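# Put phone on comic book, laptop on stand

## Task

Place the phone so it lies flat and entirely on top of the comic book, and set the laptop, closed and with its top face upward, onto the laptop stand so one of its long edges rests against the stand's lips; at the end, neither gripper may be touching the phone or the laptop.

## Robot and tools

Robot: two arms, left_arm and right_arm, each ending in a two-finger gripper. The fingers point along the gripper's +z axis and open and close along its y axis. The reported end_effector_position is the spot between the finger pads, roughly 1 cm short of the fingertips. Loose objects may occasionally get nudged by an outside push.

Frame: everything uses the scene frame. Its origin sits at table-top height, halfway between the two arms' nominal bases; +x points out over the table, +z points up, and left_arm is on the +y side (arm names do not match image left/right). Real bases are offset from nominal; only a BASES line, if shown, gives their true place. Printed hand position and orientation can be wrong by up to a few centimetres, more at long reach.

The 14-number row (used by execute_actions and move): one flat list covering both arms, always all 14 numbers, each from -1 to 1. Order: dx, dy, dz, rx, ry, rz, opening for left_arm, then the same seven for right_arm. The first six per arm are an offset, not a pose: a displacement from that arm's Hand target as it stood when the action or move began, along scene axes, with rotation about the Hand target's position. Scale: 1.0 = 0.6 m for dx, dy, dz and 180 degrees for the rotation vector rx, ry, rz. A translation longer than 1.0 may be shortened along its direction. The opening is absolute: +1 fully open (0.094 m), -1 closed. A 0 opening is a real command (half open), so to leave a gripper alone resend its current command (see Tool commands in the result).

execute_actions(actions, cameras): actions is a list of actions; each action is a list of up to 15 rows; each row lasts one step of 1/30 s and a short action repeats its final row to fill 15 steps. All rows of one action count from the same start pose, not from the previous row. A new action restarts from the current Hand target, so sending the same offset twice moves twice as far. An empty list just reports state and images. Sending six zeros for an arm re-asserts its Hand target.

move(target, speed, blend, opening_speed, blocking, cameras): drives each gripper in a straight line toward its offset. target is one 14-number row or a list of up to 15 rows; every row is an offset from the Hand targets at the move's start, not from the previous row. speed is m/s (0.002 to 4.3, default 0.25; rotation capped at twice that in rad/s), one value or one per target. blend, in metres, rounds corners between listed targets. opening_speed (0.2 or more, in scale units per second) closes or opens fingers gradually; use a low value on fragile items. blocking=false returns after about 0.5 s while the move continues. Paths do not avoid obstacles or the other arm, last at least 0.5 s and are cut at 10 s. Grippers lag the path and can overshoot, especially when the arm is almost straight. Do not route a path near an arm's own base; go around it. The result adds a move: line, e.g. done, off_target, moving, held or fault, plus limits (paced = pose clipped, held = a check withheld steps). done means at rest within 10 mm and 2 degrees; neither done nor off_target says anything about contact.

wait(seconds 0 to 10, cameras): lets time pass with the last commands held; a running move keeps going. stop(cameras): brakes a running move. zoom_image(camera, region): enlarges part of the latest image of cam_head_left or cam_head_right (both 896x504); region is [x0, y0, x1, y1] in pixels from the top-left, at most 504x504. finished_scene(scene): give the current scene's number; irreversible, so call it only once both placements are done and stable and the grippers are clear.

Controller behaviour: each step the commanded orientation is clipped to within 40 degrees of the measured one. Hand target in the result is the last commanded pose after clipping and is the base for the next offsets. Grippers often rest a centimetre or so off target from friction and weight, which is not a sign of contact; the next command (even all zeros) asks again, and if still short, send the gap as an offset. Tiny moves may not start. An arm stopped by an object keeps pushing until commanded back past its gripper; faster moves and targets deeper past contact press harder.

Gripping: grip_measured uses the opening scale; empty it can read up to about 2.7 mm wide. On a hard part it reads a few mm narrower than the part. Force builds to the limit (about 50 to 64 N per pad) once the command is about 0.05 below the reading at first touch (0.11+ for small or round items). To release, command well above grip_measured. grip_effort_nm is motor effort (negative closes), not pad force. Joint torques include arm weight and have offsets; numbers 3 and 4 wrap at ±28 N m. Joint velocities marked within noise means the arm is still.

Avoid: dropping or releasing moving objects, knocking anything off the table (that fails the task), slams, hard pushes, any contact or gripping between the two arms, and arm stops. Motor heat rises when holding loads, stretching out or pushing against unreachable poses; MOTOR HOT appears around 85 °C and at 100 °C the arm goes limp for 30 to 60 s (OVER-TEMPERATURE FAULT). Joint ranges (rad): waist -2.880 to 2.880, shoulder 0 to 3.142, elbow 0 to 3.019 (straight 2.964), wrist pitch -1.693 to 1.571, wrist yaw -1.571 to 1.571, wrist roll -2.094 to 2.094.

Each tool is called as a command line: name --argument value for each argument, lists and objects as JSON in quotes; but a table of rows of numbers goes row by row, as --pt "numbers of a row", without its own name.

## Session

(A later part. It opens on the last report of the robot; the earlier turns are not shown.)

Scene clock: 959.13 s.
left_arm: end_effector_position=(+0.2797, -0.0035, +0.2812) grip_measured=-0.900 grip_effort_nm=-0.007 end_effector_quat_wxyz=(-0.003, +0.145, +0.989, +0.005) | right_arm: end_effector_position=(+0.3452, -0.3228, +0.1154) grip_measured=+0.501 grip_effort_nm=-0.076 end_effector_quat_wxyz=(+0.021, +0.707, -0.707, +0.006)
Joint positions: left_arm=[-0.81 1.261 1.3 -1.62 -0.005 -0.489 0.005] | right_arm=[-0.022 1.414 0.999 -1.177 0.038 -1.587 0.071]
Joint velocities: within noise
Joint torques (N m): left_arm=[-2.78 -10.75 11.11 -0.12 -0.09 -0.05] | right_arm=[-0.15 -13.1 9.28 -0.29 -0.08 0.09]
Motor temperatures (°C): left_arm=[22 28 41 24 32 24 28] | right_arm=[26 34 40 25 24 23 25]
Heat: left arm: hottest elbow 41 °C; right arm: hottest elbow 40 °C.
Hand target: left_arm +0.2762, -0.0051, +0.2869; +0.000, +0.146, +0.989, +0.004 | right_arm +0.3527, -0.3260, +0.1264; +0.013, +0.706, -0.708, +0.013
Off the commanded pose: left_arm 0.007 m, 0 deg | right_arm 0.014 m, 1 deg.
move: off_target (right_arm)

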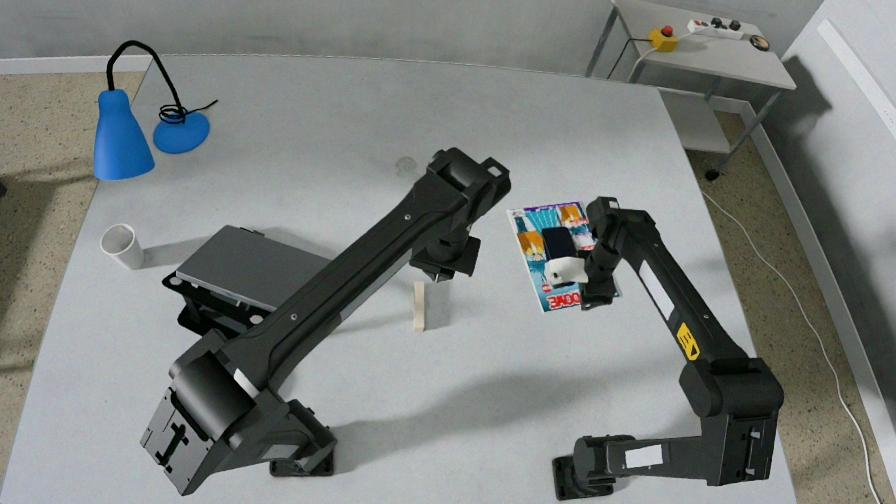

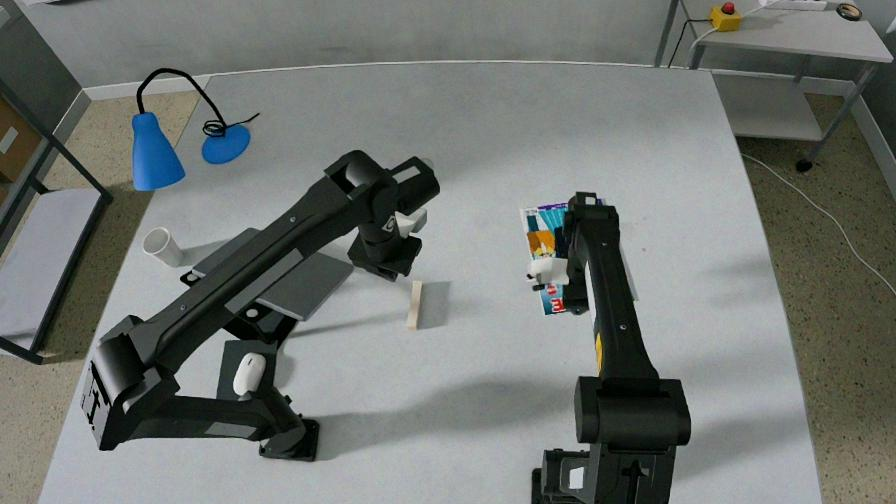

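move --pt "-0.12 0.25 0.08 0 0 0 -0.9 0 0 0 0 0 0 0.5" --speed 0.2

zoom_image --camera "cam_head_left" --region '[150, 210, 370, 330]'

zoom_image --camera "cam_head_right" --region '[150, 210, 370, 330]'

Scene clock: 993.70 s.
left_arm: end_effector_position=(+0.2051, +0.1408, +0.3385) grip_measured=-0.900 grip_effort_nm=-0.002 end_effector_quat_wxyz=(+0.134, +0.147, +0.979, -0.051) | right_arm: end_effector_position=(+0.3452, -0.3228, +0.1154) grip_measured=+0.501 grip_effort_nm=-0.076 end_effector_quat_wxyz=(+0.021, +0.707, -0.707, +0.006)
Joint positions: left_arm=[-0.56 0.71 1.1 -1.673 -0.006 -0.232 0.005] | right_arm=[-0.022 1.414 0.999 -1.177 0.038 -1.587 0.071]
Joint velocities: within noise
Joint torques (N m): left_arm=[-0.5 -1.26 9.32 0.68 -0.04 0.08] | right_arm=[-0.15 -13.16 9.33 -0.28 -0.08 0.09]
Motor temperatures (°C): left_arm=[22 28 41 24 32 24 28] | right_arm=[26 34 40 25 24 23 25]
Heat: left arm: hottest elbow 41 °C; right arm: hottest elbow 40 °C.
Hand target: left_arm +0.2042, +0.1450, +0.3348; +0.000, +0.146, +0.989, +0.004 | right_arm +0.3527, -0.3260, +0.1264; +0.013, +0.706, -0.708, +0.013
Off the commanded pose: left_arm 0.006 m, 17 deg | right_arm 0.014 m, 1 deg.
joint sent to its limit (left arm) — joint 4 (wrist pitch), lower limit. The joint targets are off in orientation, not in position.
move: off_target (left_arm, right_arm)

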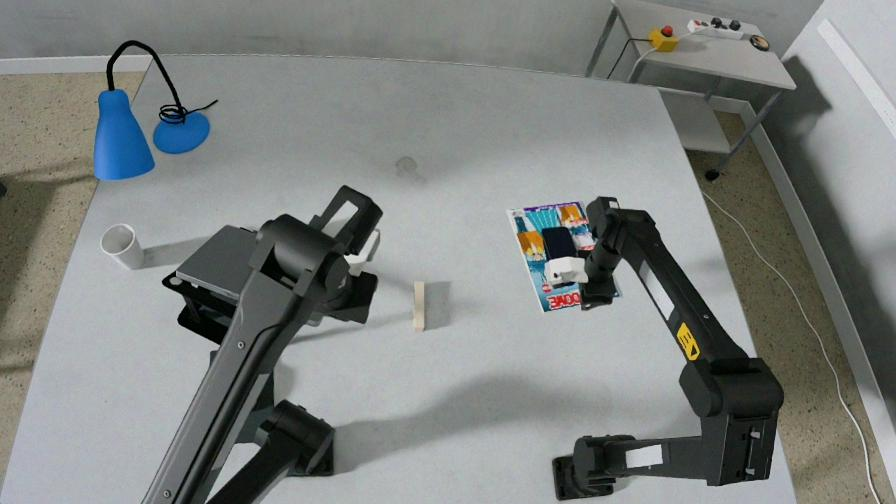

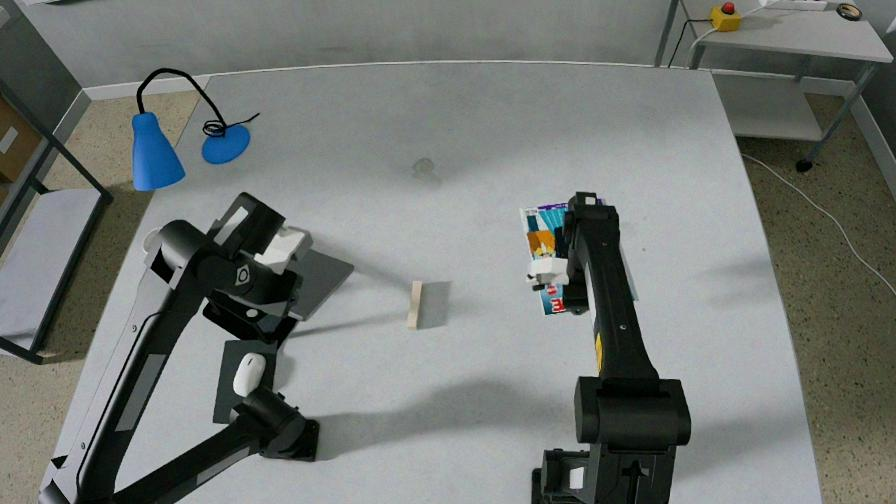

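Scaled by 2.291.

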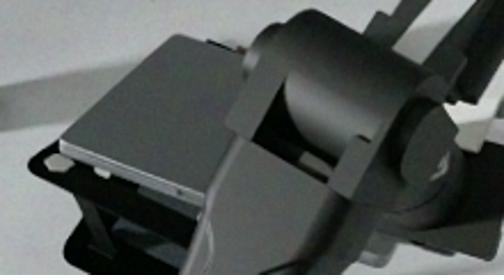

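Scaled by 2.291.

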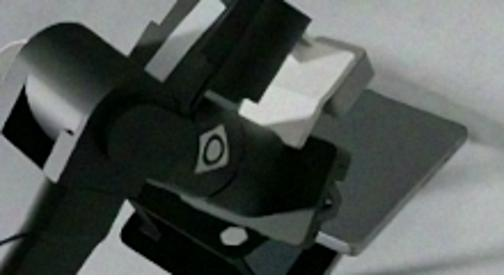

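move --pt "0.15 -0.25 -0.05 0 0 0 -0.9 0 0 0 0 0 0 0.5" --pt "0.36 -0.3 -0.2 0 0 0 -0.9 0 0 0 0 0 0 0.5" --speed 0.25 --blend 0.05

zoom_image --camera "cam_head_left" --region '[150, 210, 370, 330]'

zoom_image --camera "cam_head_right" --region '[150, 210, 370, 330]'

Scene clock: 1000.00 s.
left_arm: end_effector_position=(+0.3976, -0.0235, +0.1916) grip_measured=-0.900 grip_effort_nm=-0.002 end_effector_quat_wxyz=(-0.032, +0.147, +0.988, +0.023) | right_arm: end_effector_position=(+0.3452, -0.3228, +0.1154) grip_measured=+0.501 grip_effort_nm=-0.076 end_effector_quat_wxyz=(+0.021, +0.707, -0.707, +0.006)
Joint positions: left_arm=[-0.66 1.591 1.403 -1.462 -0.011 -0.337 0.005] | right_arm=[-0.022 1.414 0.999 -1.177 0.038 -1.587 0.071]
Joint velocities: within noise
Joint torques (N m): left_arm=[-1.44 -14.97 16.31 0.59 0 0.09] | right_arm=[-0.21 -13.04 9.28 -0.28 -0.08 0.09]
Motor temperatures (°C): left_arm=[22 27 41 24 31 24 28] | right_arm=[26 34 40 25 24 23 25]
Heat: left arm: hottest elbow 41 °C; right arm: hottest elbow 40 °C.
Hand target: left_arm +0.4202, -0.0350, +0.2151; +0.000, +0.146, +0.989, +0.004 | right_arm +0.3527, -0.3260, +0.1264; +0.013, +0.706, -0.708, +0.013
Off the commanded pose: left_arm 0.034 m, 4 deg | right_arm 0.014 m, 1 deg.
move: off_target (left_arm, right_arm)

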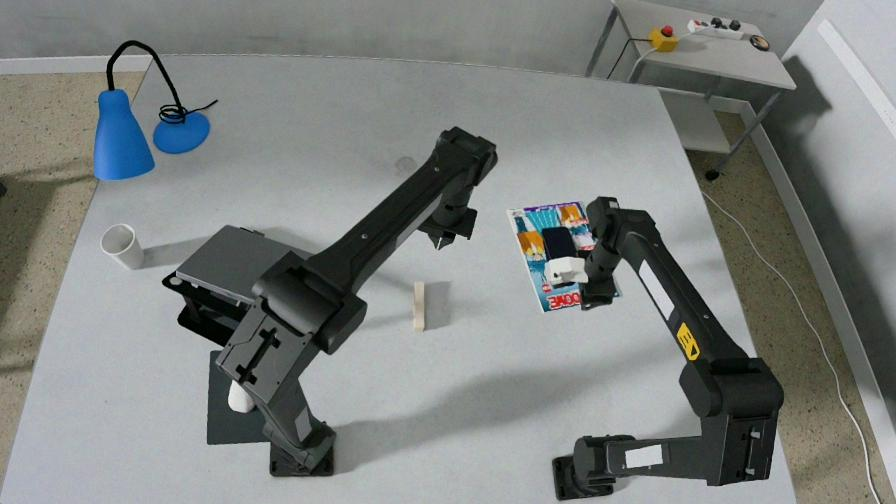

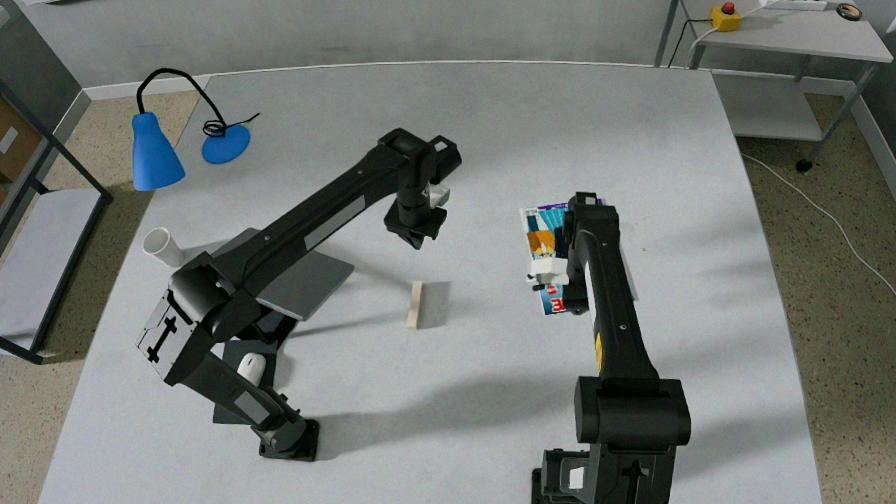

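Scaled by 2.291.

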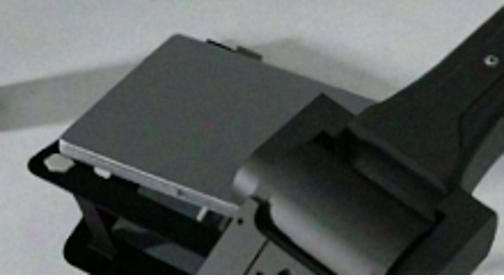

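Scaled by 2.291.

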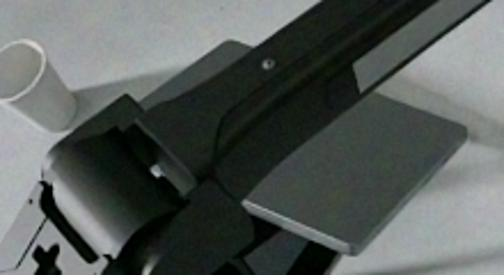

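move --pt "-0.05 0.42 0.35 0 0 0.2 -0.9 0 0 0 0 0 0 0.5" --pt "-0.25 0.8 0.35 0 0 0.4 -0.9 0 0 0 0 0 0 0.5" --pt "-0.55 1.0 0.3 0 0 0.6 -0.9 0 0 0 0 0 0 0.5" --speed 0.3 --blend 0.06

zoom_image --camera "cam_head_left" --region '[150, 210, 370, 330]'

zoom_image --camera "cam_head_right" --region '[150, 210, 370, 330]'

Scene clock: 1009.20 s.
left_arm: end_effector_position=(+0.0944, +0.5648, +0.3862) grip_measured=-0.900 grip_effort_nm=-0.002 end_effector_quat_wxyz=(-0.098, +0.709, -0.695, -0.067) | right_arm: end_effector_position=(+0.3452, -0.3228, +0.1154) grip_measured=+0.501 grip_effort_nm=-0.076 end_effector_quat_wxyz=(+0.021, +0.707, -0.707, +0.006)
Joint positions: left_arm=[1.346 1.098 1.436 -1.67 -0.004 -0.215 0.005] | right_arm=[-0.022 1.414 0.999 -1.177 0.038 -1.587 0.071]
Joint velocities: within noise
Joint torques (N m): left_arm=[-0.26 -7.65 12.18 0.42 -0.09 0.11] | right_arm=[-0.09 -13.04 9.29 -0.29 -0.08 0.09]
Motor temperatures (°C): left_arm=[22 27 42 24 31 24 28] | right_arm=[26 34 40 25 24 23 25]
Heat: left arm: hottest elbow 42 °C; right arm: hottest elbow 40 °C.
Hand target: left_arm +0.0903, +0.5650, +0.3950; +0.003, +0.714, -0.700, -0.003 | right_arm +0.3527, -0.3260, +0.1264; +0.013, +0.706, -0.708, +0.013
Off the commanded pose: left_arm 0.010 m, 14 deg | right_arm 0.014 m, 1 deg.
joint sent to its limit (left arm) — joint 4 (wrist pitch), lower limit. The joint targets are off in orientation, not in position.
move: off_target (left_arm, right_arm)

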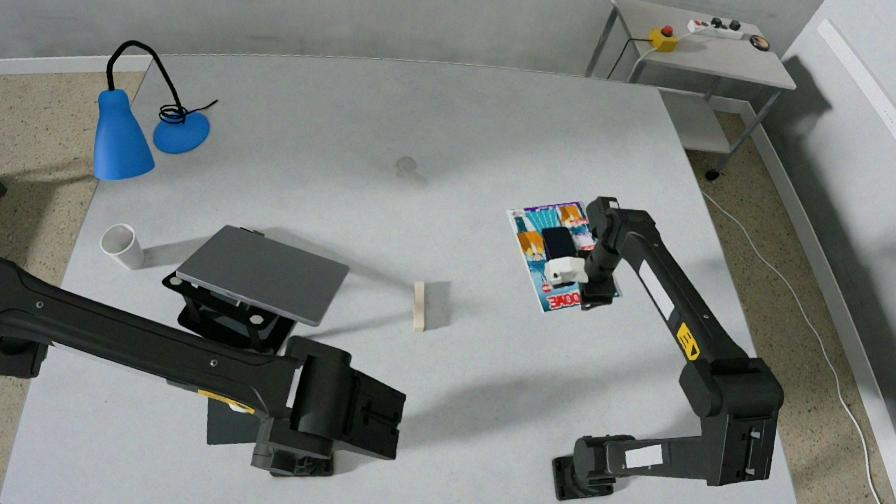

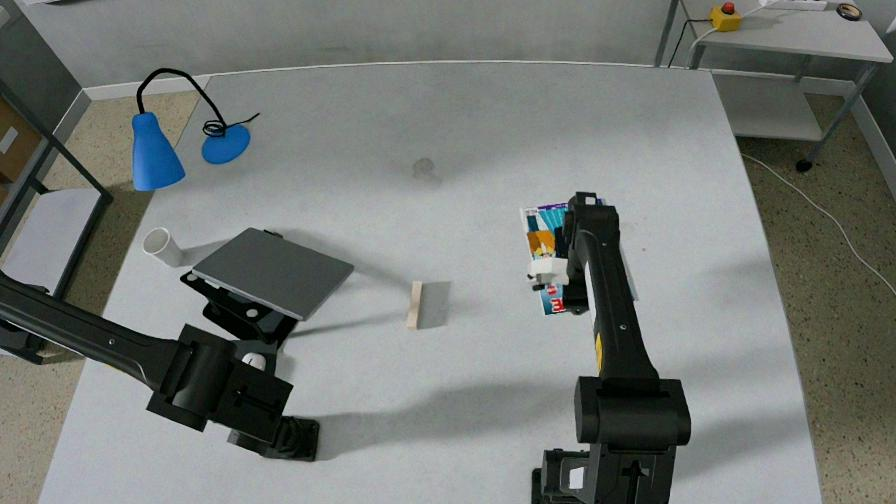

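Scaled by 2.291.

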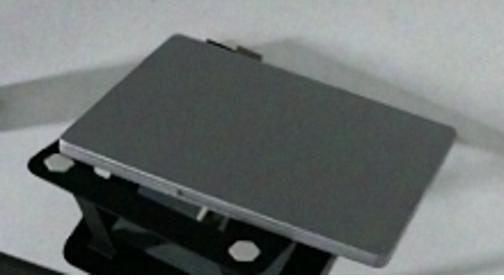

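Scaled by 2.291.

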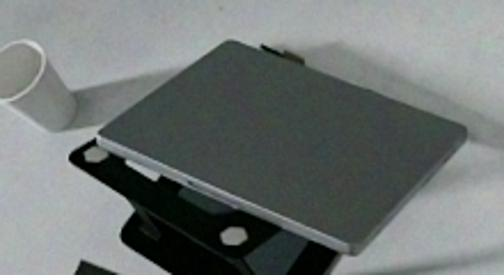

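zoom_image --camera "cam_head_right" --region '[250, 215, 360, 285]'

zoom_image --camera "cam_head_left" --region '[220, 215, 360, 285]'

zoom_image --camera "cam_head_right" --region '[170, 255, 330, 345]'

Scaled by 4.582.

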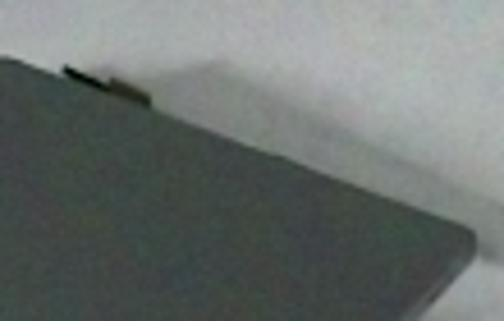

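Scaled by 3.600.

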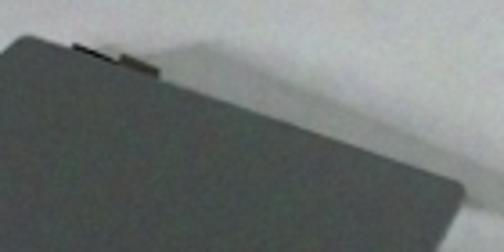

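Scaled by 3.150.

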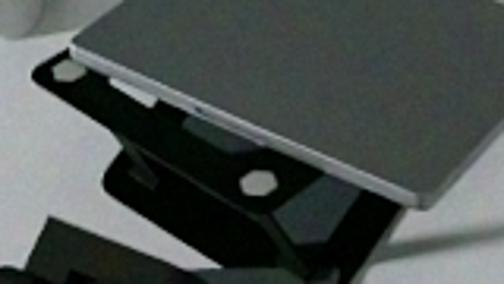

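move --pt "0 0 0 0 0 0 -0.9 0 0 0.33 0 0 0 0.5" --pt "0 0 0 0 0 0 -0.9 -0.011 0.45 0.3 0.15 -0.14 0.1 0.1" --pt "0 0 0 0 0 0 -0.9 -0.011 0.77 0.23 0.334 -0.308 0.202 0.1" --speed 0.25 --blend 0.04

zoom_image --camera "cam_head_left" --region '[200, 180, 440, 380]'

zoom_image --camera "cam_head_right" --region '[200, 180, 440, 380]'

Scene clock: 1036.37 s.
left_arm: end_effector_position=(+0.0944, +0.5648, +0.3862) grip_measured=-0.900 grip_effort_nm=-0.002 end_effector_quat_wxyz=(-0.098, +0.709, -0.696, -0.067) | right_arm: end_effector_position=(+0.3504, +0.1311, +0.2771) grip_measured=+0.101 grip_effort_nm=-0.081 end_effector_quat_wxyz=(-0.641, +0.702, -0.311, -0.006)
Joint positions: left_arm=[1.346 1.098 1.436 -1.67 -0.004 -0.214 0.005] | right_arm=[0.736 1.39 0.86 0.334 -0.413 -1.224 0.052]
Joint velocities: within noise
Joint torques (N m): left_arm=[-0.44 -8.47 12.08 0.53 -0.16 0.03] | right_arm=[1.2 -12.04 7.69 2.17 -0.11 0.27]
Motor temperatures (°C): left_arm=[22 27 43 24 31 24 28] | right_arm=[26 34 41 25 24 23 25]
Heat: left arm: hottest elbow 43 °C; right arm: hottest elbow 41 °C.
Hand target: left_arm +0.0903, +0.5650, +0.3950; +0.003, +0.714, -0.700, -0.003 | right_arm +0.3461, +0.1360, +0.2643; -0.637, +0.705, -0.312, -0.014
Off the commanded pose: left_arm 0.010 m, 14 deg | right_arm 0.014 m, 1 deg.
joint sent to its limit (left arm) — joint 4 (wrist pitch), lower limit. The joint targets are off in orientation, not in position.
move: off_target (left_arm, right_arm); blend cut to 0 m at target 2

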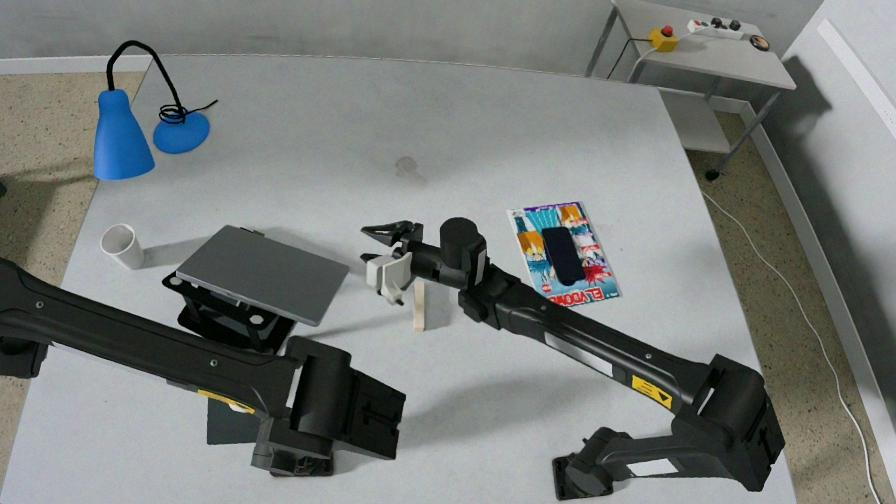

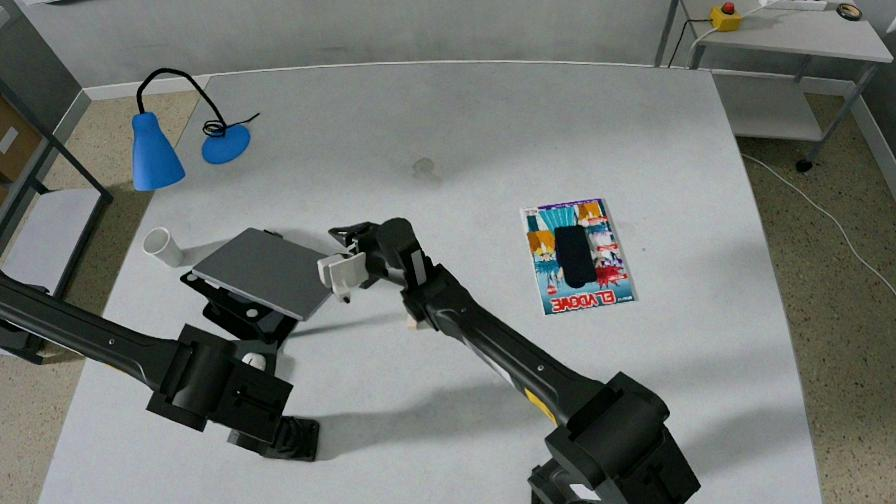

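Scaled by 2.100.

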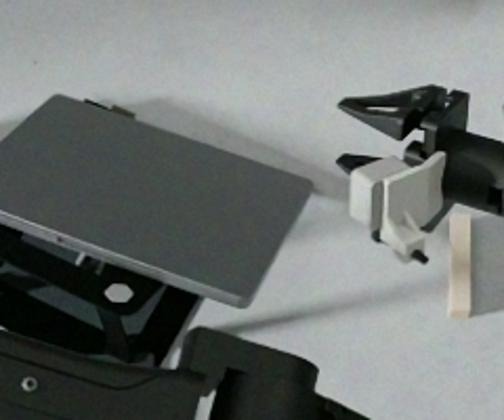

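Scaled by 2.100.

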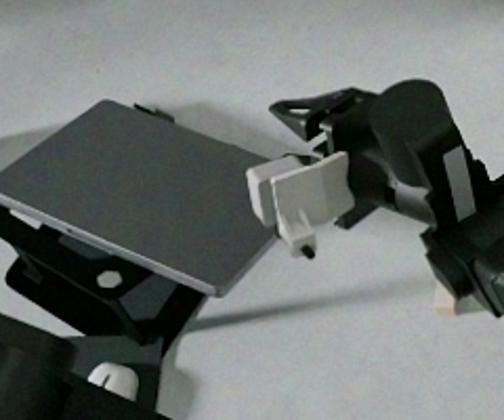

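move --pt "0 0 0 0 0 0 -0.9 -0.13 0.05 -0.2 0 0 0 0.1" --speed 0.2

zoom_image --camera "cam_head_left" --region '[200, 180, 440, 380]'

zoom_image --camera "cam_head_right" --region '[200, 180, 440, 380]'

Scene clock: 1050.07 s.
left_arm: end_effector_position=(+0.0944, +0.5648, +0.3862) grip_measured=-0.900 grip_effort_nm=0.002 end_effector_quat_wxyz=(-0.098, +0.709, -0.696, -0.067) | right_arm: end_effector_position=(+0.2732, +0.1643, +0.1538) grip_measured=+0.101 grip_effort_nm=-0.076 end_effector_quat_wxyz=(-0.640, +0.703, -0.311, -0.009)
Joint positions: left_arm=[1.346 1.098 1.436 -1.67 -0.004 -0.214 0.005] | right_arm=[0.929 1.593 0.652 0.754 -0.229 -1.183 0.052]
Joint velocities: within noise
Joint torques (N m): left_arm=[0.15 -8.29 12.25 0.47 -0.16 0.14] | right_arm=[1.14 -12.45 5.59 2.26 0.05 0.3]
Motor temperatures (°C): left_arm=[22 27 43 24 30 24 27] | right_arm=[26 34 40 25 24 23 24]
Heat: left arm: hottest elbow 43 °C; right arm: hottest elbow 40 °C.
Hand target: left_arm +0.0903, +0.5650, +0.3950; +0.003, +0.714, -0.700, -0.003 | right_arm +0.2681, +0.1660, +0.1443; -0.637, +0.705, -0.312, -0.014
Off the commanded pose: left_arm 0.010 m, 14 deg | right_arm 0.011 m, 1 deg.
joint sent to its limit (left arm) — joint 4 (wrist pitch), lower limit. The joint targets are off in orientation, not in position.
move: off_target (left_arm, right_arm)

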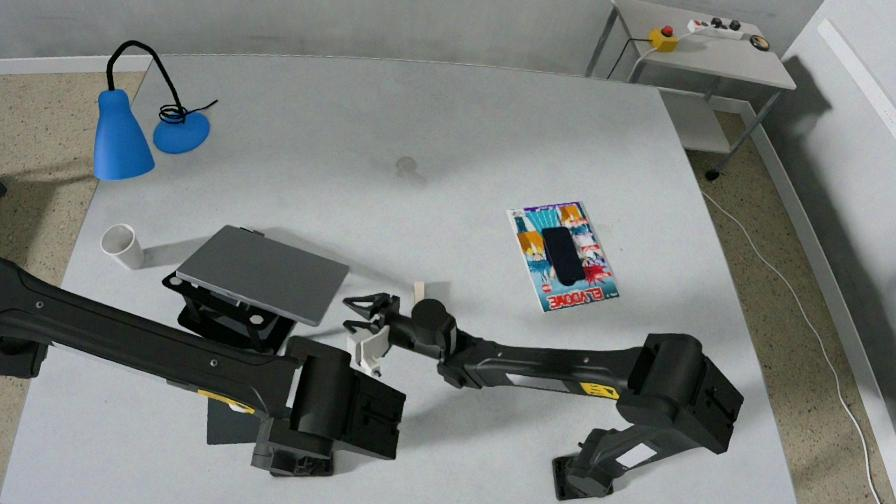

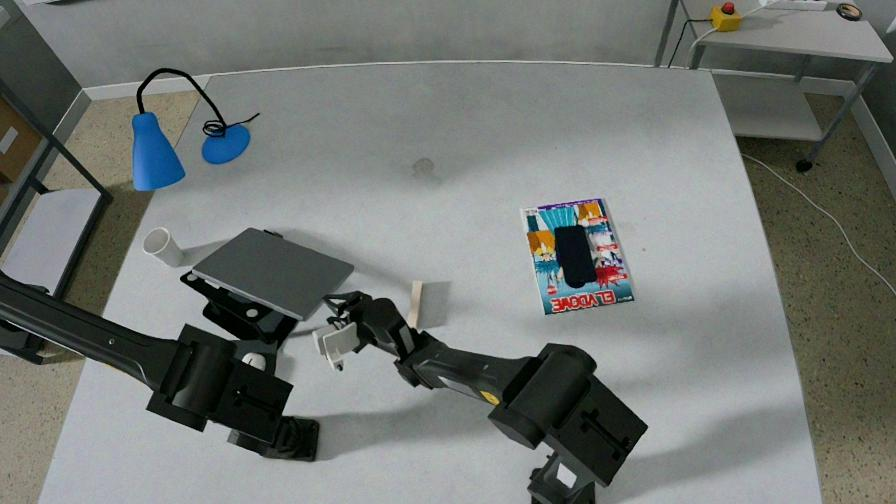

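Scaled by 2.100.

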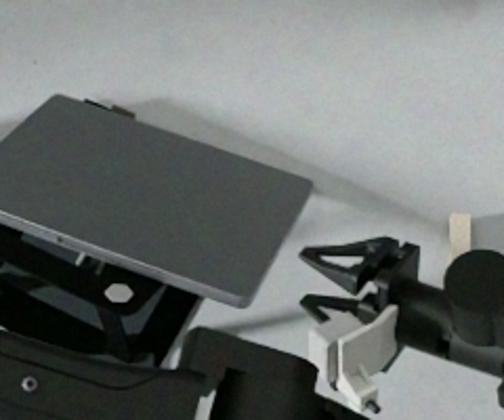

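Scaled by 2.100.

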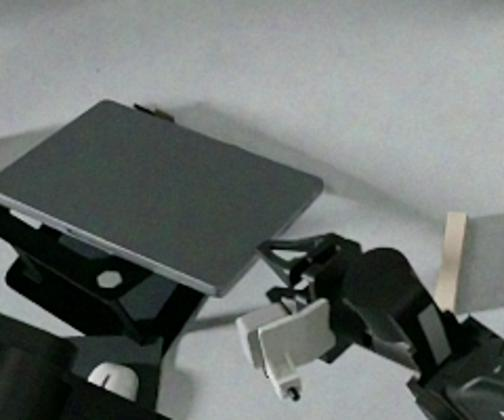

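move --pt "-0.1 0.4 -0.05 0 0 0.02 -0.9 0 0 0 0 0 0 0.1" --speed 0.25

zoom_image --camera "cam_head_left" --region '[200, 180, 440, 380]'

Scene clock: 1059.33 s.
left_arm: end_effector_position=(+0.0368, +0.7952, +0.3355) grip_measured=-0.900 grip_effort_nm=-0.002 end_effector_quat_wxyz=(-0.045, +0.734, -0.676, -0.044) | right_arm: end_effector_position=(+0.2732, +0.1643, +0.1539) grip_measured=+0.101 grip_effort_nm=-0.085 end_effector_quat_wxyz=(-0.640, +0.703, -0.311, -0.009)
Joint positions: left_arm=[1.53 1.731 1.958 -1.672 -0.005 -0.093 0.005] | right_arm=[0.929 1.593 0.652 0.755 -0.229 -1.183 0.052]
Joint velocities: within noise
Joint torques (N m): left_arm=[-0.79 -18.37 16.92 -0.03 -0.12 0.08] | right_arm=[1.2 -12.51 5.63 2.19 0.05 0.28]
Motor temperatures (°C): left_arm=[22 27 43 24 30 24 27] | right_arm=[26 34 39 25 24 23 24]
Heat: left arm: hottest elbow 43 °C; right arm: hottest elbow 39 °C.
Hand target: left_arm +0.0304, +0.8051, +0.3649; +0.003, +0.736, -0.677, -0.003 | right_arm +0.2681, +0.1660, +0.1443; -0.637, +0.705, -0.312, -0.014
Off the commanded pose: left_arm 0.032 m, 7 deg | right_arm 0.011 m, 1 deg.
joint sent to its limit (left arm) — joint 4 (wrist pitch), lower limit. The joint targets are off in orientation, not in position.
move: off_target (left_arm, right_arm)

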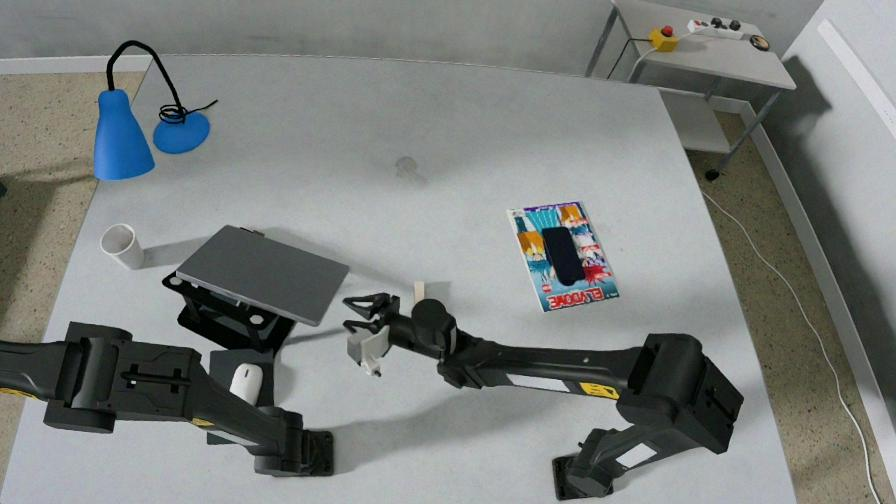

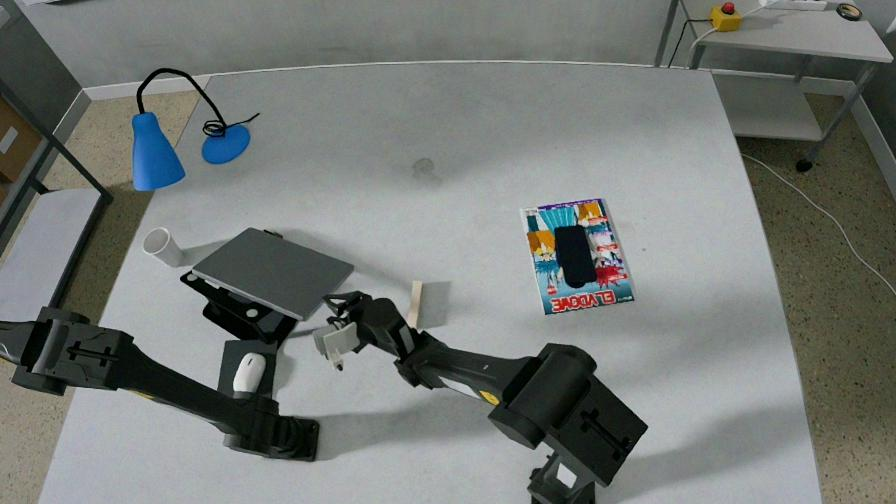

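Scaled by 2.100.

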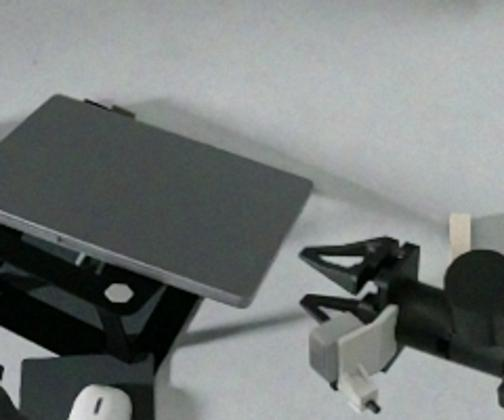

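move --pt "0 0 0 0 0 0 -0.9 0.068 0.057 -0.087 0 0 0 0.5" --speed 0.12

zoom_image --camera "cam_head_left" --region '[200, 180, 440, 380]'

zoom_image --camera "cam_head_right" --region '[200, 180, 440, 380]'

Scene clock: 1069.47 s.
left_arm: end_effector_position=(+0.0367, +0.7952, +0.3355) grip_measured=-0.900 grip_effort_nm=-0.002 end_effector_quat_wxyz=(-0.045, +0.734, -0.677, -0.044) | right_arm: end_effector_position=(+0.2931, +0.1897, +0.0855) grip_measured=+0.499 grip_effort_nm=0.071 end_effector_quat_wxyz=(-0.623, +0.715, -0.316, -0.020)
Joint positions: left_arm=[1.53 1.731 1.958 -1.672 -0.005 -0.092 0.005] | right_arm=[0.921 1.824 0.731 0.862 -0.254 -1.183 0.07]
Joint velocities: within noise
Joint torques (N m): left_arm=[-0.15 -19.19 17.13 0.38 -0.11 0.05] | right_arm=[-0.32 -14.33 7.95 2.3 -0.1 0.22]
Motor temperatures (°C): left_arm=[22 27 46 24 30 24 27] | right_arm=[26 34 39 25 24 23 24]
Heat: left arm: hottest elbow 46 °C; right arm: hottest elbow 39 °C.
Hand target: left_arm +0.0304, +0.8051, +0.3649; +0.003, +0.736, -0.677, -0.003 | right_arm +0.3089, +0.2001, +0.0921; -0.637, +0.705, -0.313, -0.014
Off the commanded pose: left_arm 0.032 m, 7 deg | right_arm 0.020 m, 2 deg.
joint sent to its limit (left arm) — joint 4 (wrist pitch), lower limit. The joint targets are off in orientation, not in position.
move: off_target (left_arm, right_arm)

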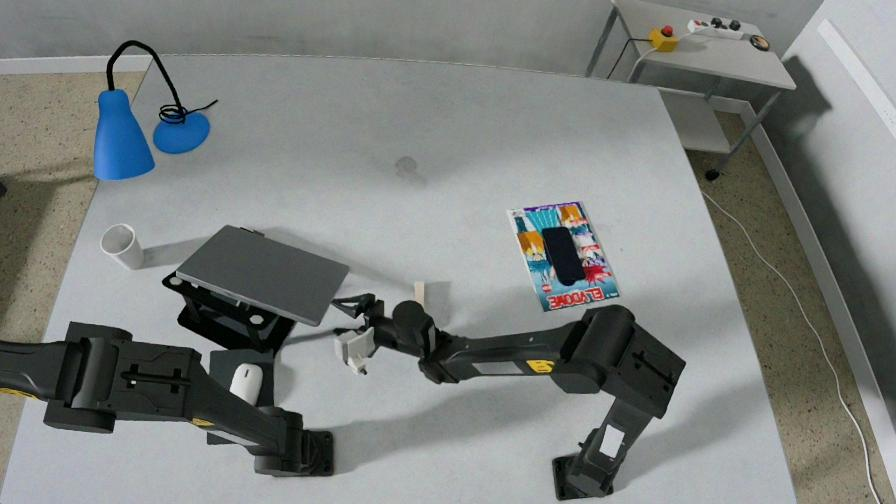

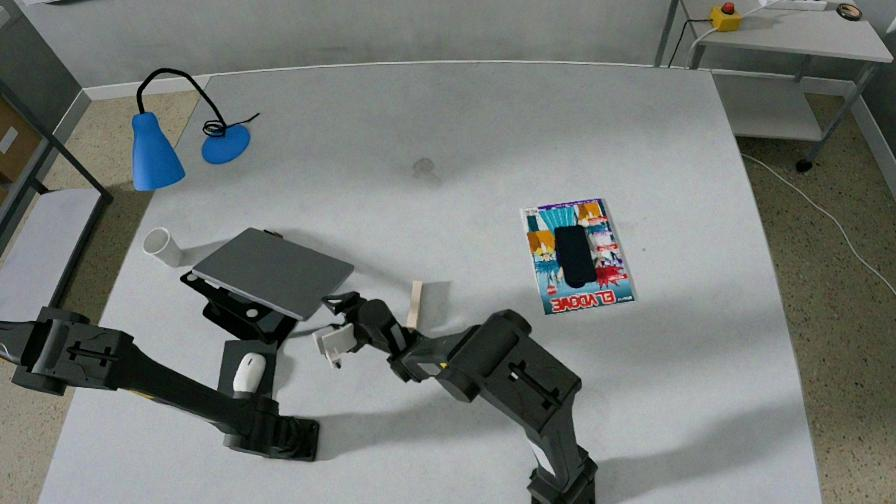

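Scaled by 2.100.

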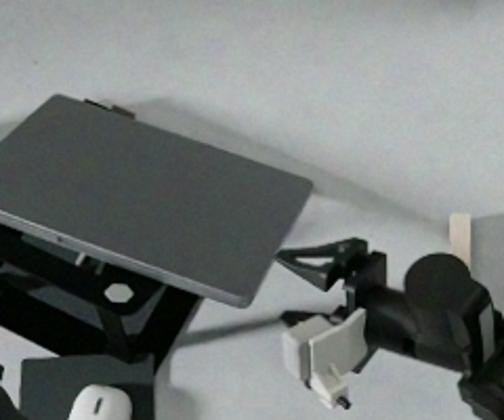

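Scaled by 2.100.

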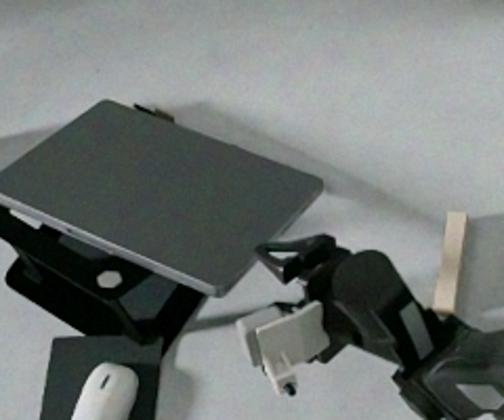

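move --pt "0 0 0 0 0 0 -0.9 0.058 -0.014 0.005 0 0 0 0.5" --speed 0.12

zoom_image --camera "cam_head_left" --region '[260, 220, 400, 360]'

zoom_image --camera "cam_head_right" --region '[260, 220, 400, 360]'

Scene clock: 1077.43 s.
left_arm: end_effector_position=(+0.0367, +0.7952, +0.3355) grip_measured=-0.900 grip_effort_nm=-0.002 end_effector_quat_wxyz=(-0.045, +0.734, -0.677, -0.044) | right_arm: end_effector_position=(+0.3303, +0.1822, +0.0949) grip_measured=+0.499 grip_effort_nm=0.066 end_effector_quat_wxyz=(-0.634, +0.706, -0.315, -0.019)
Joint positions: left_arm=[1.53 1.731 1.958 -1.672 -0.005 -0.092 0.005] | right_arm=[0.845 1.841 0.779 0.855 -0.323 -1.188 0.07]
Joint velocities: within noise
Joint torques (N m): left_arm=[-0.5 -18.67 17.02 0.18 -0.09 0.11] | right_arm=[-0.03 -15.27 8.57 1.18 -0.11 0.16]
Motor temperatures (°C): left_arm=[22 27 47 24 30 24 27] | right_arm=[26 34 39 25 24 23 24]
Heat: left arm: hottest elbow 47 °C; right arm: hottest elbow 39 °C.
Hand target: left_arm +0.0305, +0.8051, +0.3649; +0.003, +0.736, -0.677, -0.003 | right_arm +0.3437, +0.1917, +0.0951; -0.637, +0.705, -0.312, -0.014
Off the commanded pose: left_arm 0.032 m, 7 deg | right_arm 0.016 m, 1 deg.
joint sent to its limit (left arm) — joint 4 (wrist pitch), lower limit. The joint targets are off in orientation, not in position.
move: off_target (left_arm, right_arm)

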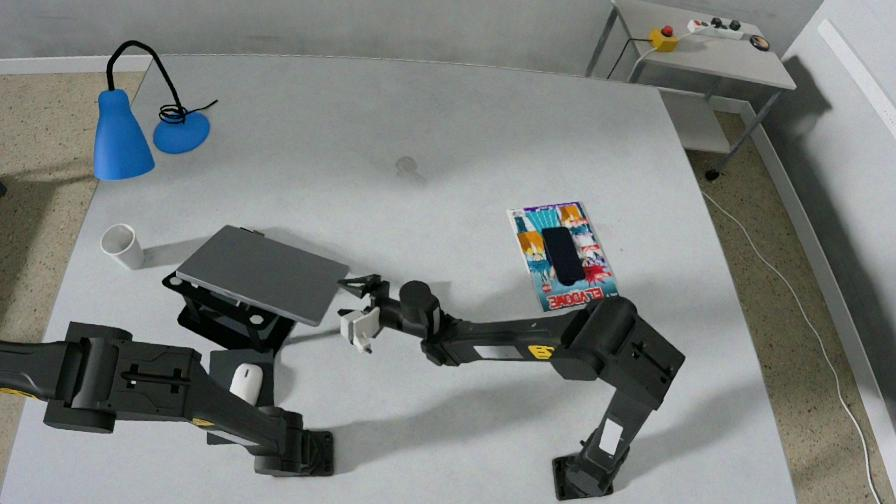

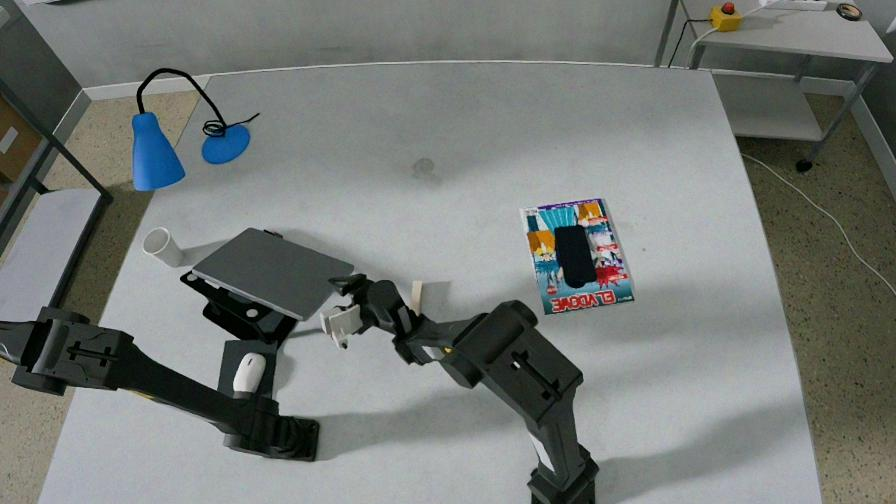

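Scaled by 3.600.

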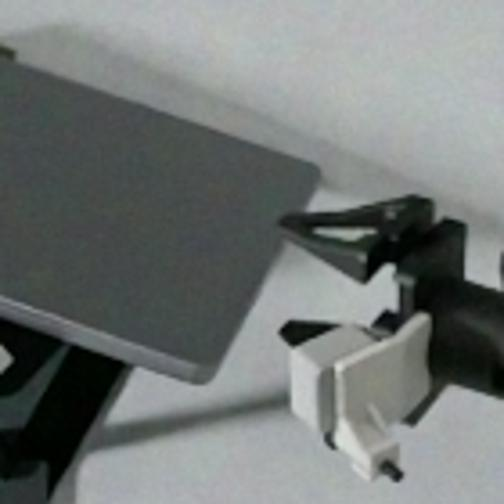

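Scaled by 3.600.

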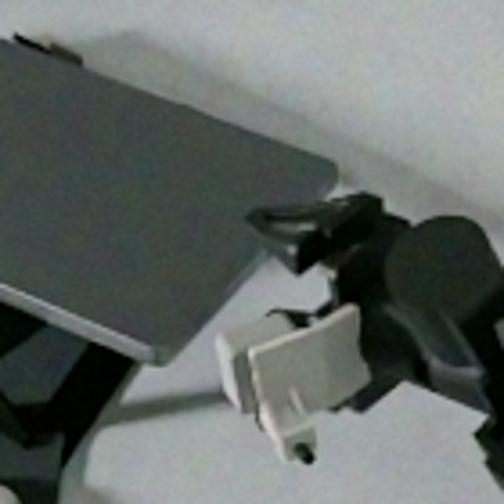

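move --pt "0 0 0 0 0 0 -0.9 0.02 0.075 -0.025 0 0 0 0.5" --speed 0.08

zoom_image --camera "cam_head_left" --region '[260, 220, 400, 360]'

zoom_image --camera "cam_head_right" --region '[260, 220, 400, 360]'

Scene clock: 1083.03 s.
left_arm: end_effector_position=(+0.0367, +0.7952, +0.3355) grip_measured=-0.900 grip_effort_nm=-0.002 end_effector_quat_wxyz=(-0.045, +0.734, -0.677, -0.044) | right_arm: end_effector_position=(+0.3506, +0.2207, +0.0813) grip_measured=+0.499 grip_effort_nm=0.071 end_effector_quat_wxyz=(-0.635, +0.705, -0.316, -0.012)
Joint positions: left_arm=[1.53 1.731 1.958 -1.672 -0.005 -0.092 0.005] | right_arm=[0.87 1.941 0.903 0.835 -0.287 -1.189 0.07]
Joint velocities: within noise
Joint torques (N m): left_arm=[-0.5 -18.78 16.81 0.18 -0.18 0.05] | right_arm=[1.26 -16.79 8.69 1.17 0.03 0.23]
Motor temperatures (°C): left_arm=[22 27 48 24 30 24 27] | right_arm=[26 34 40 25 24 23 24]
Heat: left arm: hottest elbow 48 °C; right arm: hottest elbow 40 °C.
Hand target: left_arm +0.0305, +0.8051, +0.3649; +0.003, +0.736, -0.677, -0.003 | right_arm +0.3556, +0.2369, +0.0802; -0.637, +0.705, -0.312, -0.014
Off the commanded pose: left_arm 0.032 m, 7 deg | right_arm 0.017 m, 1 deg.
joint sent to its limit (left arm) — joint 4 (wrist pitch), lower limit. The joint targets are off in orientation, not in position.
move: off_target (left_arm, right_arm)

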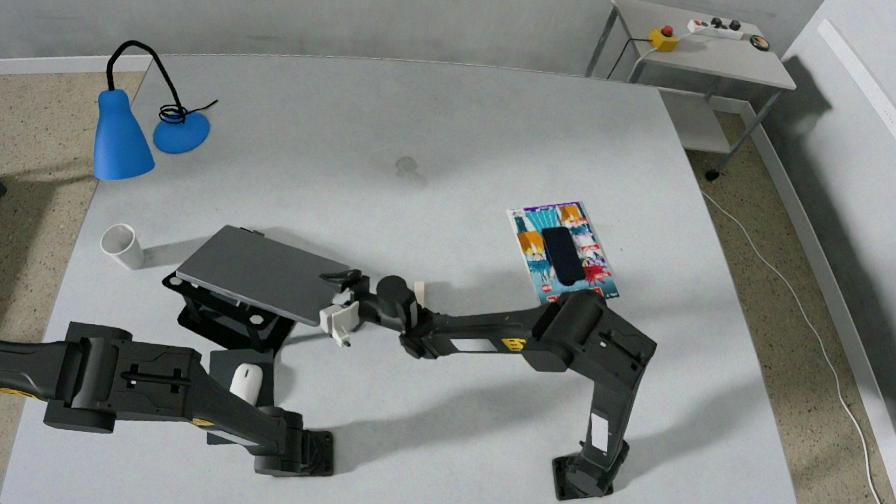

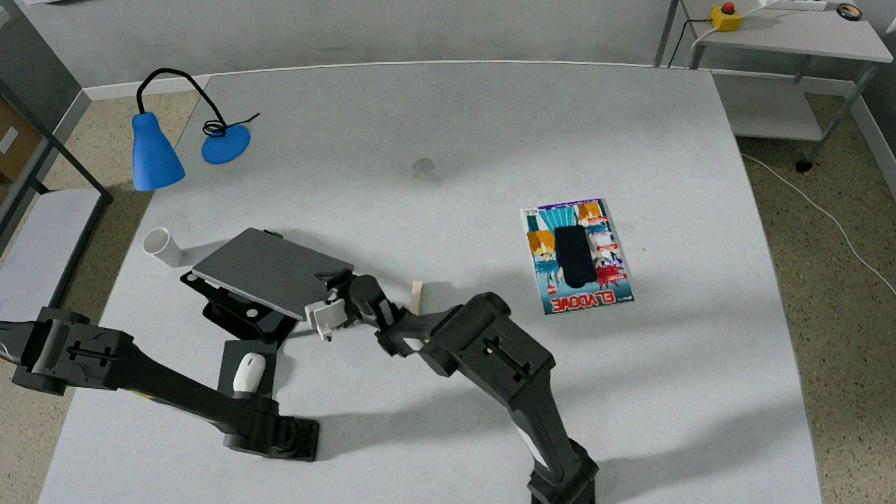

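Scaled by 3.600.

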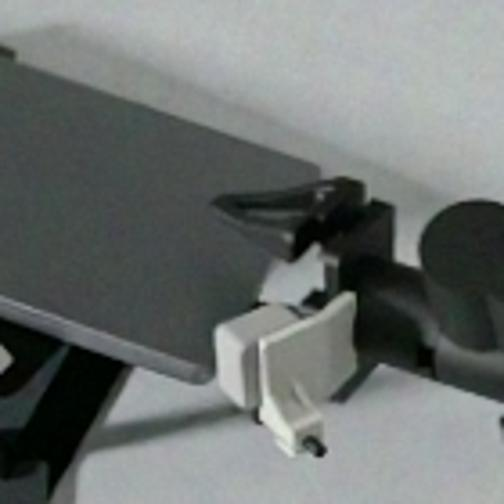

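Scaled by 3.600.

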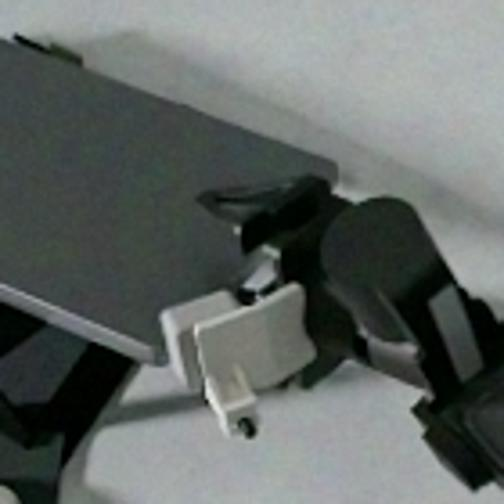

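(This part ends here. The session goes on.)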